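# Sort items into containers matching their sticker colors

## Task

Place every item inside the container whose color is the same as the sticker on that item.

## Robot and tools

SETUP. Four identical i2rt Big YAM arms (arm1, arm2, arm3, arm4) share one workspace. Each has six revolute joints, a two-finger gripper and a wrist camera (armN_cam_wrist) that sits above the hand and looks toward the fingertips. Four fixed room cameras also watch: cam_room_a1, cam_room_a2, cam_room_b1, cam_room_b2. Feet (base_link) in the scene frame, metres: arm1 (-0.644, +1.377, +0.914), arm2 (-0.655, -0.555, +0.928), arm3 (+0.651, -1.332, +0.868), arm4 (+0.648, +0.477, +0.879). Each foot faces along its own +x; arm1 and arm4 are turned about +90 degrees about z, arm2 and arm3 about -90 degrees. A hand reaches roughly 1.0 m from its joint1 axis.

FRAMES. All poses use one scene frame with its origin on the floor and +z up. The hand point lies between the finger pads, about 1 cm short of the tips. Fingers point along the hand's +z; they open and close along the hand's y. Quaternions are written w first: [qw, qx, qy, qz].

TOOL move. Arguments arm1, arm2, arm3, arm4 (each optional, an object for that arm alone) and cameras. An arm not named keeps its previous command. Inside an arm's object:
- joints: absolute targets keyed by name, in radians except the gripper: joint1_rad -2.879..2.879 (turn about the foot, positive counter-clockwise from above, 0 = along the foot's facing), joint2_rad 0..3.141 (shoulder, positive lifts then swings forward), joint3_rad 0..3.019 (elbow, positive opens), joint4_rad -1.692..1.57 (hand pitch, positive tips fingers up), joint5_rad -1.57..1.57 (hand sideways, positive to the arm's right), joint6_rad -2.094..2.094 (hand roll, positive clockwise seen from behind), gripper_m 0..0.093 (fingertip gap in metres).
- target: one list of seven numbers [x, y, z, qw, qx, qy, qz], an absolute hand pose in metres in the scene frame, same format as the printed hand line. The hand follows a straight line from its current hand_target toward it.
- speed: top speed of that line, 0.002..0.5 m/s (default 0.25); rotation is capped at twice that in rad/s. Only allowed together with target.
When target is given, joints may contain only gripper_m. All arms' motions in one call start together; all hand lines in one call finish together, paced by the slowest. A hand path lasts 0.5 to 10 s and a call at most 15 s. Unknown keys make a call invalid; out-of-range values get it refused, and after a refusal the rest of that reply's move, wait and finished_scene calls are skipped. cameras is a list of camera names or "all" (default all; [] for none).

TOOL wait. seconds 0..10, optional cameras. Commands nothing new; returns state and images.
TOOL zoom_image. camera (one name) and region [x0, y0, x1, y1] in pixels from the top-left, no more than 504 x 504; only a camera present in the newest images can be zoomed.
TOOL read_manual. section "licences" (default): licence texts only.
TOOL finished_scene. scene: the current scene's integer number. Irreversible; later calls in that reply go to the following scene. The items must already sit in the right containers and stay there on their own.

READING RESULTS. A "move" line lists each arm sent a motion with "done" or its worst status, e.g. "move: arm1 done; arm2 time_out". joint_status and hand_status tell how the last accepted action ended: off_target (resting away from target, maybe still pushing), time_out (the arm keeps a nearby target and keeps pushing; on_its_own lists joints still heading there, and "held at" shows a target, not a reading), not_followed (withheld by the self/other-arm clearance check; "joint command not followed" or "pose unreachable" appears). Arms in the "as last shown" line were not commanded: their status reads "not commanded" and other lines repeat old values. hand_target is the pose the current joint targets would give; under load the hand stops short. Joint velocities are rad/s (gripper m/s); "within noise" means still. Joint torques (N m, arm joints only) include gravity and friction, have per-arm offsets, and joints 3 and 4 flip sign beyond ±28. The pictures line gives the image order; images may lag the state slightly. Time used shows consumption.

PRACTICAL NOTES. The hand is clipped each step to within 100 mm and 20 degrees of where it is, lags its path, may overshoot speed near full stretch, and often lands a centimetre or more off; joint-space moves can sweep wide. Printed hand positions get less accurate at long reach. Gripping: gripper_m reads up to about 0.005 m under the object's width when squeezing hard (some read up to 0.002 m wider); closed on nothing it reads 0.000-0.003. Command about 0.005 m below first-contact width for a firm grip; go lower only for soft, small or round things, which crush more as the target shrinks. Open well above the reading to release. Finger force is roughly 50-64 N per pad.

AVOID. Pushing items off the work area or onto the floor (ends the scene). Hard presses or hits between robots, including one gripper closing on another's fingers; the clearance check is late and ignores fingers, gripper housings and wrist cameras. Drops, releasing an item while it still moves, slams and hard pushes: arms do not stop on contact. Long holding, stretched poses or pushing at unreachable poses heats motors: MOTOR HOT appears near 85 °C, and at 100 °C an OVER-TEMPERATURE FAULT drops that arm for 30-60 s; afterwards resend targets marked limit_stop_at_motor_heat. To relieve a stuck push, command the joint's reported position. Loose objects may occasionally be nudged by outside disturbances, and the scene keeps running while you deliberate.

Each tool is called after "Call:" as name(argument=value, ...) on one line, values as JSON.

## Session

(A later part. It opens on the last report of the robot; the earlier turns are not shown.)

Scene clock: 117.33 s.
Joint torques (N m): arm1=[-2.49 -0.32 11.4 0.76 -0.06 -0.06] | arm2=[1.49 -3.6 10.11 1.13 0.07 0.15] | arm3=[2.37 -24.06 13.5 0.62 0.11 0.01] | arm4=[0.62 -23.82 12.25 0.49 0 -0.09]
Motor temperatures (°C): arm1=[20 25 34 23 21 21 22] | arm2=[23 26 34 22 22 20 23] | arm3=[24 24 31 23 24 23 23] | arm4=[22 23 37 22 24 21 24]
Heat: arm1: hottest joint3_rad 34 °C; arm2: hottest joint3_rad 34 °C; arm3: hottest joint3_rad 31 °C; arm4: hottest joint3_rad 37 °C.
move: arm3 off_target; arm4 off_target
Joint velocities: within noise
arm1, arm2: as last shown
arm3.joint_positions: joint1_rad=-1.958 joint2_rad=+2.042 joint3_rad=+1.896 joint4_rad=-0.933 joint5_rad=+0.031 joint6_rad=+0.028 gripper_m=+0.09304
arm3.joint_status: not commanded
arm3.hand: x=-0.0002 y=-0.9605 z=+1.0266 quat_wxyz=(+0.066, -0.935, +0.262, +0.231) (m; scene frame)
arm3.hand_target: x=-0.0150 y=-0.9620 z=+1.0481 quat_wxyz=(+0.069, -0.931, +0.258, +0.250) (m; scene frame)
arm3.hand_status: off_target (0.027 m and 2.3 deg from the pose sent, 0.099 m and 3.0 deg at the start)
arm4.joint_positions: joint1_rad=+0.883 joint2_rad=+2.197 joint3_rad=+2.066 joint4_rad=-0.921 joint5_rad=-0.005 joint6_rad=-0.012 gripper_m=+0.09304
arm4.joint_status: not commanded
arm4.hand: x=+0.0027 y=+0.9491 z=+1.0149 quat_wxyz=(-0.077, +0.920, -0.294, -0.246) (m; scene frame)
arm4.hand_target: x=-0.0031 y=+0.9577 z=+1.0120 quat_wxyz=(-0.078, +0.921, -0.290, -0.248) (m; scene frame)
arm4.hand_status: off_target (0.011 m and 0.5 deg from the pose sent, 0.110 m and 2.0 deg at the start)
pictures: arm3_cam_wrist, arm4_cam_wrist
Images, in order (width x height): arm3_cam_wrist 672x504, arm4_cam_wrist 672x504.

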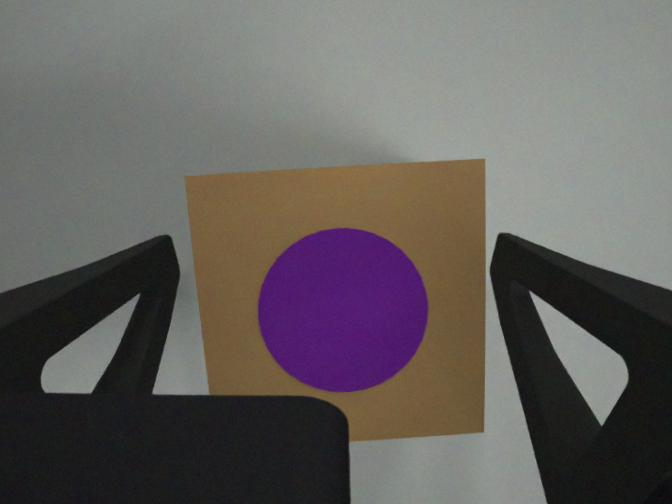

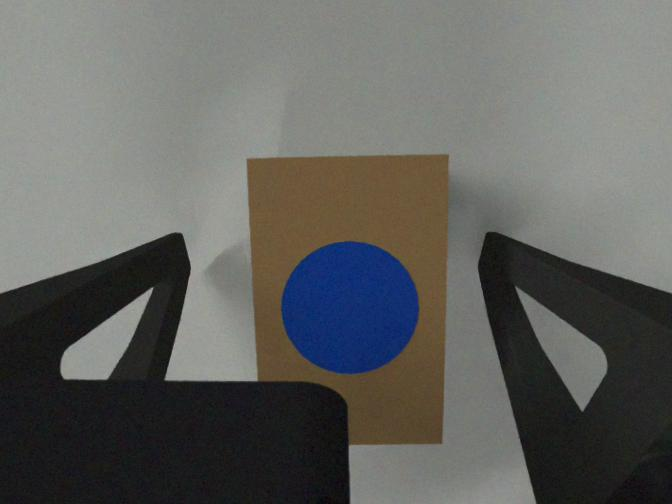

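Call:
move(arm4={"joints": {"gripper_m": 0.03}}, arm3={"joints": {"gripper_m": 0.038}}, cameras=[])

Call:
move(arm4={"target": [0.401, 0.66, 1.16, 0.0778, -0.9212, 0.2905, 0.2468], "speed": 0.35}, arm3={"target": [0.387, -1.176, 1.15, 0.0692, -0.9308, 0.2581, 0.2494], "speed": 0.35}, cameras=["arm3_cam_wrist", "arm4_cam_wrist"])

Call:
move(arm4={"joints": {"joint1_rad": -1.839, "joint2_rad": 0.85, "joint3_rad": 0.95, "joint4_rad": -1.235, "joint5_rad": 0, "joint6_rad": 0}}, arm3={"joints": {"joint1_rad": 1.756, "joint2_rad": 0.85, "joint3_rad": 0.95, "joint4_rad": -1.235, "joint5_rad": 0, "joint6_rad": 0}}, cameras=[])

Call:
move(arm4={"target": [1.18, 0.364, 0.93, 0.2574, 0.1018, 0.9605, -0.0273], "speed": 0.35}, arm3={"target": [1.226, -1.295, 0.95, 0.2163, -0.0315, 0.9758, 0.007], "speed": 0.35}, cameras=["arm3_cam_wrist", "arm4_cam_wrist"])

Scene clock: 133.23 s.
Joint torques (N m): arm1=[-3.02 -0.85 11.32 0.68 -0.02 -0.09] | arm2=[1.49 -3.6 10.17 1.11 0.09 0.16] | arm3=[2.26 -24.12 13.52 0.66 0.09 0.01] | arm4=[0.56 -23.18 12.15 0.59 -0.01 -0.05]
Motor temperatures (°C): arm1=[20 25 34 23 21 21 21] | arm2=[23 26 34 22 22 20 23] | arm3=[24 26 33 23 24 23 23] | arm4=[22 26 39 22 24 21 24]
Heat: arm1: hottest joint3_rad 34 °C; arm2: hottest joint3_rad 34 °C; arm3: hottest joint3_rad 33 °C; arm4: hottest joint3_rad 39 °C.
move: arm3 off_target; arm4 off_target
Joint velocities: within noise
arm1, arm2: as last shown
arm3.joint_positions: joint1_rad=-1.958 joint2_rad=+2.042 joint3_rad=+1.896 joint4_rad=-0.933 joint5_rad=+0.031 joint6_rad=+0.028 gripper_m=+0.05323
arm3.joint_status: gripper_m off_target (ended at +0.05326, target +0.03800)
arm3.hand: x=-0.0001 y=-0.9605 z=+1.0266 quat_wxyz=(+0.066, -0.935, +0.262, +0.230) (m; scene frame)
arm3.hand_target: x=-0.0150 y=-0.9620 z=+1.0482 quat_wxyz=(+0.069, -0.931, +0.258, +0.250) (m; scene frame)
arm3.hand_status: not commanded
arm4.joint_positions: joint1_rad=+0.883 joint2_rad=+2.197 joint3_rad=+2.066 joint4_rad=-0.921 joint5_rad=-0.005 joint6_rad=-0.014 gripper_m=+0.04430
arm4.joint_status: gripper_m off_target (ended at +0.04432, target +0.03000)
arm4.hand: x=+0.0027 y=+0.9491 z=+1.0149 quat_wxyz=(-0.077, +0.921, -0.294, -0.246) (m; scene frame)
arm4.hand_target: x=-0.0031 y=+0.9576 z=+1.0120 quat_wxyz=(-0.078, +0.921, -0.290, -0.248) (m; scene frame)
arm4.hand_status: not commanded
pictures: none
No camera images: "cameras" was empty.

Scene clock: 135.57 s.
Joint torques (N m): arm1=[-2.55 -0.09 11.25 0.84 -0.02 -0.05] | arm2=[1.38 -3.49 10.14 1.14 0.09 0.15] | arm3=[1.49 -2.78 8.96 0.83 -0.06 -0.07] | arm4=[0.5 -2.32 9.37 0.54 0 -0.06]
Motor temperatures (°C): arm1=[20 25 34 23 21 21 21] | arm2=[23 26 34 22 22 20 23] | arm3=[24 26 32 23 24 23 23] | arm4=[22 26 39 22 24 21 25]
Heat: arm1: hottest joint3_rad 34 °C; arm2: hottest joint3_rad 34 °C; arm3: hottest joint3_rad 32 °C; arm4: hottest joint3_rad 39 °C.
move: arm3 done; arm4 done
Joint velocities: within noise
arm1, arm2: as last shown
arm3.joint_positions: joint1_rad=-1.958 joint2_rad=+0.778 joint3_rad=+0.922 joint4_rad=-1.170 joint5_rad=+0.030 joint6_rad=+0.028 gripper_m=+0.05323
arm3.joint_status: not commanded
arm3.hand: x=+0.3868 y=-1.1743 z=+1.1544 quat_wxyz=(+0.072, -0.928, +0.261, +0.256) (m; scene frame)
arm3.hand_target: x=+0.3870 y=-1.1760 z=+1.1500 quat_wxyz=(+0.069, -0.931, +0.258, +0.249) (m; scene frame)
arm3.hand_status: done (0.005 m and 0.9 deg from the pose sent, 0.460 m and 2.3 deg at the start)
arm4.joint_positions: joint1_rad=+0.883 joint2_rad=+0.789 joint3_rad=+0.911 joint4_rad=-1.157 joint5_rad=-0.005 joint6_rad=-0.014 gripper_m=+0.04430
arm4.joint_status: not commanded
arm4.hand: x=+0.4005 y=+0.6596 z=+1.1616 quat_wxyz=(-0.079, +0.919, -0.293, -0.253) (m; scene frame)
arm4.hand_target: x=+0.4010 y=+0.6599 z=+1.1601 quat_wxyz=(-0.078, +0.921, -0.291, -0.247) (m; scene frame)
arm4.hand_status: done (0.002 m and 0.8 deg from the pose sent, 0.513 m and 0.4 deg at the start)
pictures: arm3_cam_wrist, arm4_cam_wrist
Images, in order (width x height): arm3_cam_wrist 672x504, arm4_cam_wrist 672x504.

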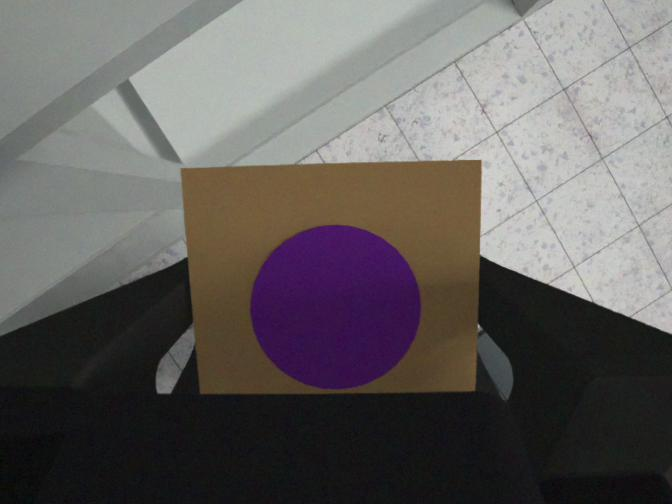

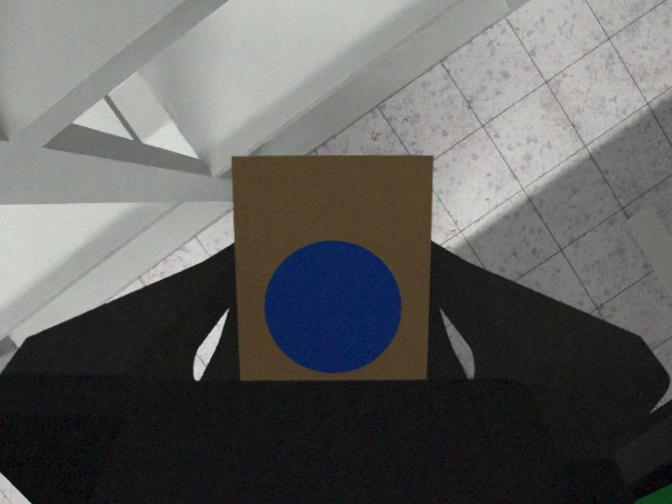

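Scene clock: 138.13 s.
Joint torques (N m): arm1=[-3.08 -0.67 11.44 0.77 -0.02 -0.06] | arm2=[1.32 -3.66 10.14 1.14 0.09 0.15] | arm3=[1.79 -4.84 11.63 0.53 0.13 -0.11] | arm4=[0.91 -3.9 11.73 0.29 0.08 0.16]
Motor temperatures (°C): arm1=[20 25 34 23 21 21 21] | arm2=[23 26 34 22 22 20 23] | arm3=[24 26 32 23 24 23 23] | arm4=[22 25 39 22 24 21 25]
Heat: arm1: hottest joint3_rad 34 °C; arm2: hottest joint3_rad 34 °C; arm3: hottest joint3_rad 32 °C; arm4: hottest joint3_rad 39 °C.
move: arm3 done; arm4 done
Joint velocities: within noise
arm1, arm2: as last shown
arm3.joint_positions: joint1_rad=+1.747 joint2_rad=+0.858 joint3_rad=+0.922 joint4_rad=-1.229 joint5_rad=-0.002 joint6_rad=+0.006 gripper_m=+0.05309
arm3.joint_status: all done
arm3.hand: x=+0.9539 y=-1.3114 z=+1.1273 quat_wxyz=(-0.201, +0.026, -0.979, +0.000) (m; scene frame)
arm3.hand_target: x=+0.9568 y=-1.3086 z=+1.1426 quat_wxyz=(-0.216, +0.033, -0.976, +0.000) (m; scene frame)
arm3.hand_status: not commanded
arm4.joint_positions: joint1_rad=-1.838 joint2_rad=+0.850 joint3_rad=+0.911 joint4_rad=-1.223 joint5_rad=+0.001 joint6_rad=-0.012 gripper_m=+0.04435
arm4.joint_status: all done
arm4.hand: x=+0.9440 y=+0.4143 z=+1.1351 quat_wxyz=(-0.199, -0.097, -0.975, +0.025) (m; scene frame)
arm4.hand_target: x=+0.9490 y=+0.4133 z=+1.1531 quat_wxyz=(-0.213, -0.103, -0.971, +0.025) (m; scene frame)
arm4.hand_status: not commanded
pictures: none
No camera images: "cameras" was empty.

Scene clock: 139.83 s.
Joint torques (N m): arm1=[-2.43 -1.03 11.3 0.95 -0.03 -0.05] | arm2=[1.38 -3.49 10.15 1.14 0.08 0.16] | arm3=[1.2 -17.96 11.59 1.16 -0.08 -0.11] | arm4=[1.03 -14.97 9.92 1.42 -0.05 0.19]
Motor temperatures (°C): arm1=[20 25 34 23 21 21 21] | arm2=[23 26 34 22 22 20 23] | arm3=[24 26 32 23 24 23 23] | arm4=[22 25 39 22 24 21 25]
Heat: arm1: hottest joint3_rad 34 °C; arm2: hottest joint3_rad 34 °C; arm3: hottest joint3_rad 32 °C; arm4: hottest joint3_rad 39 °C.
move: arm3 off_target; arm4 off_target
Joint velocities: within noise
arm1, arm2: as last shown
arm3.joint_positions: joint1_rad=+1.747 joint2_rad=+1.716 joint3_rad=+1.136 joint4_rad=-0.622 joint5_rad=-0.013 joint6_rad=+0.006 gripper_m=+0.05309
arm3.joint_status: not commanded
arm3.hand: x=+1.2020 y=-1.2987 z=+0.9245 quat_wxyz=(-0.184, +0.026, -0.983, -0.005) (m; scene frame)
arm3.hand_target: x=+1.2245 y=-1.2951 z=+0.9507 quat_wxyz=(-0.216, +0.031, -0.976, -0.007) (m; scene frame)
arm3.hand_status: off_target (0.035 m and 3.9 deg from the pose sent, 0.325 m and 2.0 deg at the start)
arm4.joint_positions: joint1_rad=-1.838 joint2_rad=+1.650 joint3_rad=+0.935 joint4_rad=-0.392 joint5_rad=+0.000 joint6_rad=-0.011 gripper_m=+0.04435
arm4.joint_status: not commanded
arm4.hand: x=+1.1544 y=+0.3684 z=+0.9095 quat_wxyz=(-0.226, -0.097, -0.969, +0.027) (m; scene frame)
arm4.hand_target: x=+1.1786 y=+0.3642 z=+0.9308 quat_wxyz=(-0.257, -0.102, -0.961, +0.027) (m; scene frame)
arm4.hand_status: off_target (0.033 m and 3.7 deg from the pose sent, 0.317 m and 7.0 deg at the start)
pictures: arm3_cam_wrist, arm4_cam_wrist
Images, in order (width x height): arm3_cam_wrist 672x504, arm4_cam_wrist 672x504.

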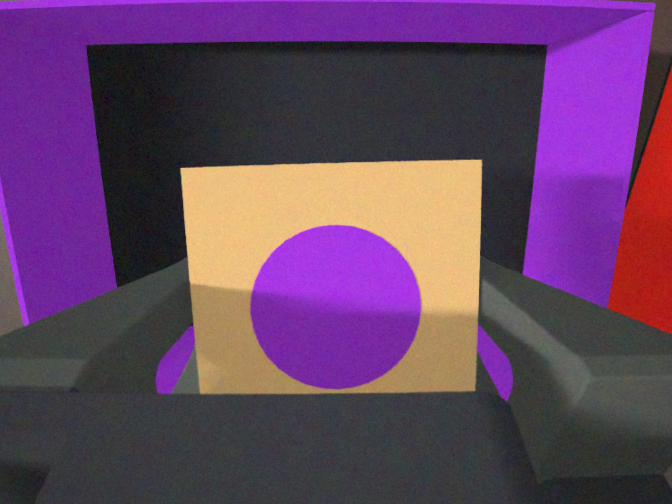

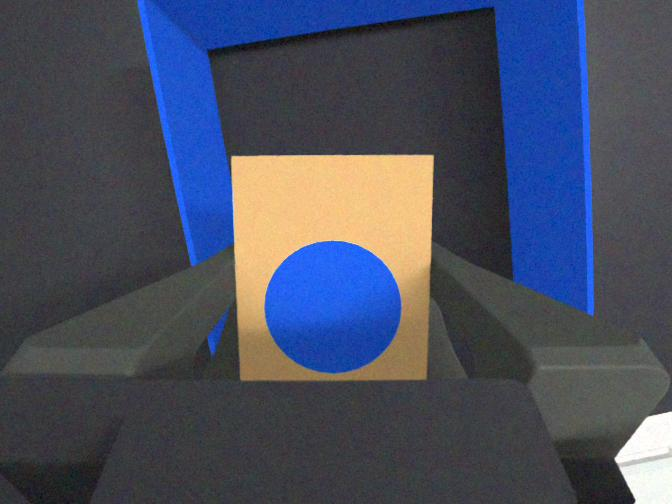

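Call:
move(arm4={"target": [1.18, 0.349, 0.728, 0.2574, 0.1018, 0.9605, -0.0273], "speed": 0.15}, arm3={"target": [1.228, -1.295, 0.741, 0.2163, -0.0315, 0.9758, 0.007], "speed": 0.15}, cameras=["arm3_cam_wrist", "arm4_cam_wrist"])

Scene clock: 149.37 s.
Joint torques (N m): arm1=[-2.61 -0.56 11.26 0.8 -0.04 -0.07] | arm2=[1.44 -3.55 10.13 1.11 0.08 0.15] | arm3=[1.67 -17.73 5.48 1.29 0.03 -0.07] | arm4=[-0.03 -14.45 5.33 1.44 -0.08 -0.05]
Motor temperatures (°C): arm1=[20 25 34 23 21 21 21] | arm2=[23 25 34 22 22 20 23] | arm3=[24 26 31 23 24 23 24] | arm4=[22 25 37 22 24 21 25]
Heat: arm1: hottest joint3_rad 34 °C; arm2: hottest joint3_rad 34 °C; arm3: hottest joint3_rad 31 °C; arm4: hottest joint3_rad 37 °C.
move: arm3 done; arm4 off_target
Joint velocities: within noise
arm1, arm2: as last shown
arm3.joint_positions: joint1_rad=+1.747 joint2_rad=+2.089 joint3_rad=+1.086 joint4_rad=-0.127 joint5_rad=-0.013 joint6_rad=+0.007 gripper_m=+0.05309
arm3.joint_status: not commanded
arm3.hand: x=+1.2290 y=-1.2996 z=+0.7493 quat_wxyz=(-0.219, +0.027, -0.975, -0.006) (m; scene frame)
arm3.hand_target: x=+1.2278 y=-1.2952 z=+0.7411 quat_wxyz=(-0.216, +0.031, -0.976, -0.007) (m; scene frame)
arm3.hand_status: done (0.010 m and 0.7 deg from the pose sent, 0.185 m and 3.9 deg at the start)
arm4.joint_positions: joint1_rad=-1.860 joint2_rad=+2.087 joint3_rad=+0.924 joint4_rad=+0.123 joint5_rad=-0.014 joint6_rad=-0.012 gripper_m=+0.04435
arm4.joint_status: not commanded
arm4.hand: x=+1.1767 y=+0.3533 z=+0.7404 quat_wxyz=(-0.259, -0.104, -0.960, +0.027) (m; scene frame)
arm4.hand_target: x=+1.1794 y=+0.3492 z=+0.7283 quat_wxyz=(-0.257, -0.102, -0.961, +0.027) (m; scene frame)
arm4.hand_status: off_target (0.014 m and 0.3 deg from the pose sent, 0.184 m and 3.7 deg at the start)
pictures: arm3_cam_wrist, arm4_cam_wrist
Images, in order (width x height): arm3_cam_wrist 672x504, arm4_cam_wrist 672x504.

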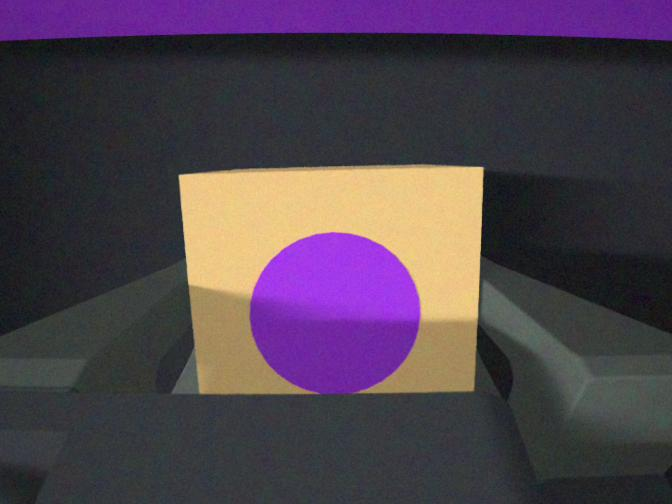

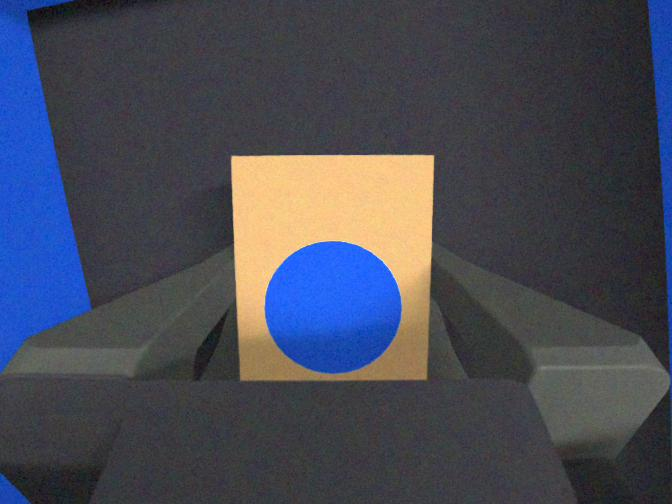

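Call:
move(arm4={"joints": {"gripper_m": 0.08}}, arm3={"joints": {"gripper_m": 0.088}}, cameras=[])

Call:
move(arm4={"target": [1.15, 0.357, 0.93, 0.2574, 0.1018, 0.9605, -0.0273], "speed": 0.3}, arm3={"target": [1.20, -1.295, 0.94, 0.2163, -0.0315, 0.9758, 0.007], "speed": 0.3}, cameras=["arm3_cam_wrist", "arm4_cam_wrist"])

Scene clock: 154.63 s.
Joint torques (N m): arm1=[-2.67 -0.32 11.38 0.77 -0.04 -0.06] | arm2=[1.49 -3.66 10.13 1.11 0.09 0.16] | arm3=[1.67 -17.85 5.53 1.26 0.05 -0.08] | arm4=[0.15 -15.03 5.23 1.24 0.02 -0.06]
Motor temperatures (°C): arm1=[20 24 34 23 21 21 21] | arm2=[23 25 34 22 22 20 23] | arm3=[24 26 31 23 24 23 24] | arm4=[22 25 36 22 24 21 25]
Heat: arm1: hottest joint3_rad 34 °C; arm2: hottest joint3_rad 34 °C; arm3: hottest joint3_rad 31 °C; arm4: hottest joint3_rad 36 °C.
move: arm3 done; arm4 done
Joint velocities: within noise
arm1.joint_positions: joint1_rad=-2.248 joint2_rad=+0.827 joint3_rad=+0.978 joint4_rad=-1.254 joint5_rad=-0.010 joint6_rad=+0.000 gripper_m=+0.09297
arm1.joint_status: not commanded
arm1.hand: x=-0.3892 y=+1.2039 z=+1.2025 quat_wxyz=(-0.214, -0.290, -0.930, +0.066) (m; scene frame)
arm1.hand_target: x=-0.3920 y=+1.2021 z=+1.2000 quat_wxyz=(-0.207, -0.292, -0.932, +0.065) (m; scene frame)
arm1.hand_status: not commanded
arm2.joint_positions: joint1_rad=+0.926 joint2_rad=+0.837 joint3_rad=+0.956 joint4_rad=-1.213 joint5_rad=+0.006 joint6_rad=+0.000 gripper_m=+0.09293
arm2.joint_status: not commanded
arm2.hand: x=-0.3880 y=-0.7139 z=+1.2120 quat_wxyz=(-0.227, -0.254, -0.938, +0.063) (m; scene frame)
arm2.hand_target: x=-0.3902 y=-0.7100 z=+1.2002 quat_wxyz=(-0.209, -0.256, -0.942, +0.057) (m; scene frame)
arm2.hand_status: not commanded
arm3.joint_positions: joint1_rad=+1.747 joint2_rad=+2.089 joint3_rad=+1.086 joint4_rad=-0.127 joint5_rad=-0.013 joint6_rad=+0.007 gripper_m=+0.08796
arm3.joint_status: all done
arm3.hand: x=+1.2289 y=-1.2996 z=+0.7489 quat_wxyz=(-0.219, +0.027, -0.975, -0.006) (m; scene frame)
arm3.hand_target: x=+1.2279 y=-1.2951 z=+0.7412 quat_wxyz=(-0.216, +0.031, -0.976, -0.007) (m; scene frame)
arm3.hand_status: not commanded
arm4.joint_positions: joint1_rad=-1.861 joint2_rad=+2.094 joint3_rad=+0.925 joint4_rad=+0.126 joint5_rad=-0.017 joint6_rad=-0.013 gripper_m=+0.07991
arm4.joint_status: all done
arm4.hand: x=+1.1763 y=+0.3536 z=+0.7376 quat_wxyz=(-0.258, -0.104, -0.960, +0.026) (m; scene frame)
arm4.hand_target: x=+1.1795 y=+0.3490 z=+0.7283 quat_wxyz=(-0.257, -0.102, -0.961, +0.027) (m; scene frame)
arm4.hand_status: not commanded
pictures: none
No camera images: "cameras" was empty.

Scene clock: 155.97 s.
Joint torques (N m): arm1=[-2.55 -0.67 11.37 0.83 -0.03 -0.1] | arm2=[1.44 -3.6 10.15 1.14 0.08 0.15] | arm3=[1.55 -14.97 10.91 0.53 0.01 -0.07] | arm4=[0.32 -12.86 8.84 0.47 0.01 -0.04]
Motor temperatures (°C): arm1=[20 24 34 23 21 21 21] | arm2=[23 25 34 22 22 20 23] | arm3=[24 26 31 23 24 23 24] | arm4=[22 25 36 22 24 21 25]
Heat: arm1: hottest joint3_rad 34 °C; arm2: hottest joint3_rad 34 °C; arm3: hottest joint3_rad 31 °C; arm4: hottest joint3_rad 36 °C.
move: arm3 off_target; arm4 done
Joint velocities: within noise
arm1, arm2: as last shown
arm3.joint_positions: joint1_rad=+1.747 joint2_rad=+1.653 joint3_rad=+1.054 joint4_rad=-0.558 joint5_rad=-0.013 joint6_rad=+0.007 gripper_m=+0.08796
arm3.joint_status: not commanded
arm3.hand: x=+1.1849 y=-1.2995 z=+0.9293 quat_wxyz=(-0.205, +0.026, -0.978, -0.006) (m; scene frame)
arm3.hand_target: x=+1.1994 y=-1.2951 z=+0.9401 quat_wxyz=(-0.216, +0.031, -0.976, -0.007) (m; scene frame)
arm3.hand_status: off_target (0.019 m and 1.4 deg from the pose sent, 0.193 m and 0.6 deg at the start)
arm4.joint_positions: joint1_rad=-1.861 joint2_rad=+1.579 joint3_rad=+0.877 joint4_rad=-0.345 joint5_rad=-0.017 joint6_rad=-0.013 gripper_m=+0.07992
arm4.joint_status: not commanded
arm4.hand: x=+1.1426 y=+0.3624 z=+0.9265 quat_wxyz=(-0.256, -0.103, -0.961, +0.026) (m; scene frame)
arm4.hand_target: x=+1.1498 y=+0.3570 z=+0.9301 quat_wxyz=(-0.258, -0.102, -0.960, +0.027) (m; scene frame)
arm4.hand_status: done (0.010 m and 0.3 deg from the pose sent, 0.194 m and 0.2 deg at the start)
pictures: arm3_cam_wrist, arm4_cam_wrist
Images, in order (width x height): arm3_cam_wrist 672x504, arm4_cam_wrist 672x504.

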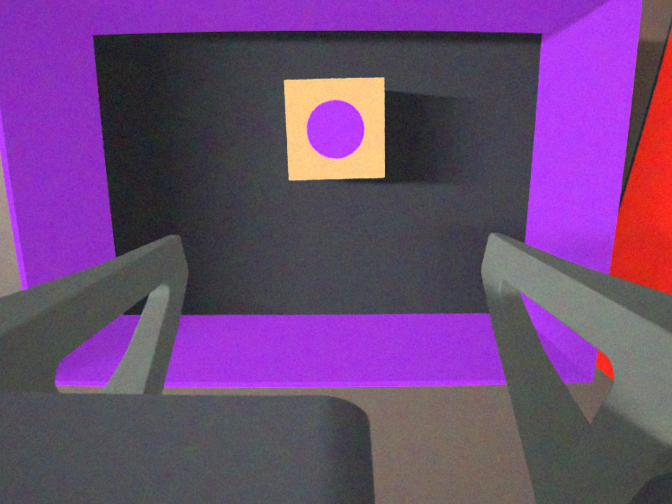

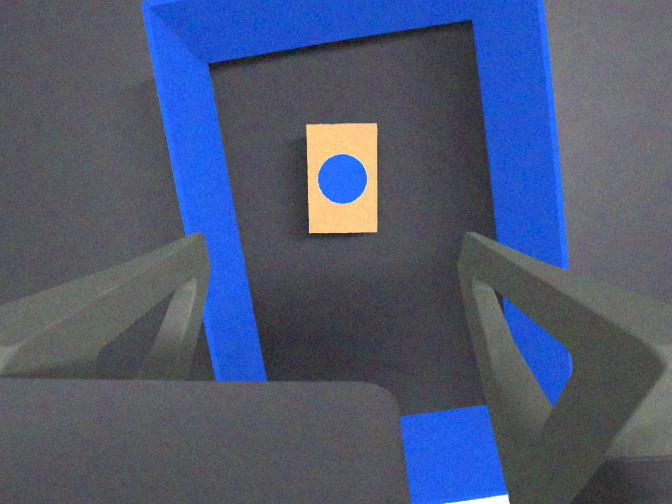

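Both items are resting in their matching containers.

Call:
finished_scene(scene=2)

The scene is finished: the task was done.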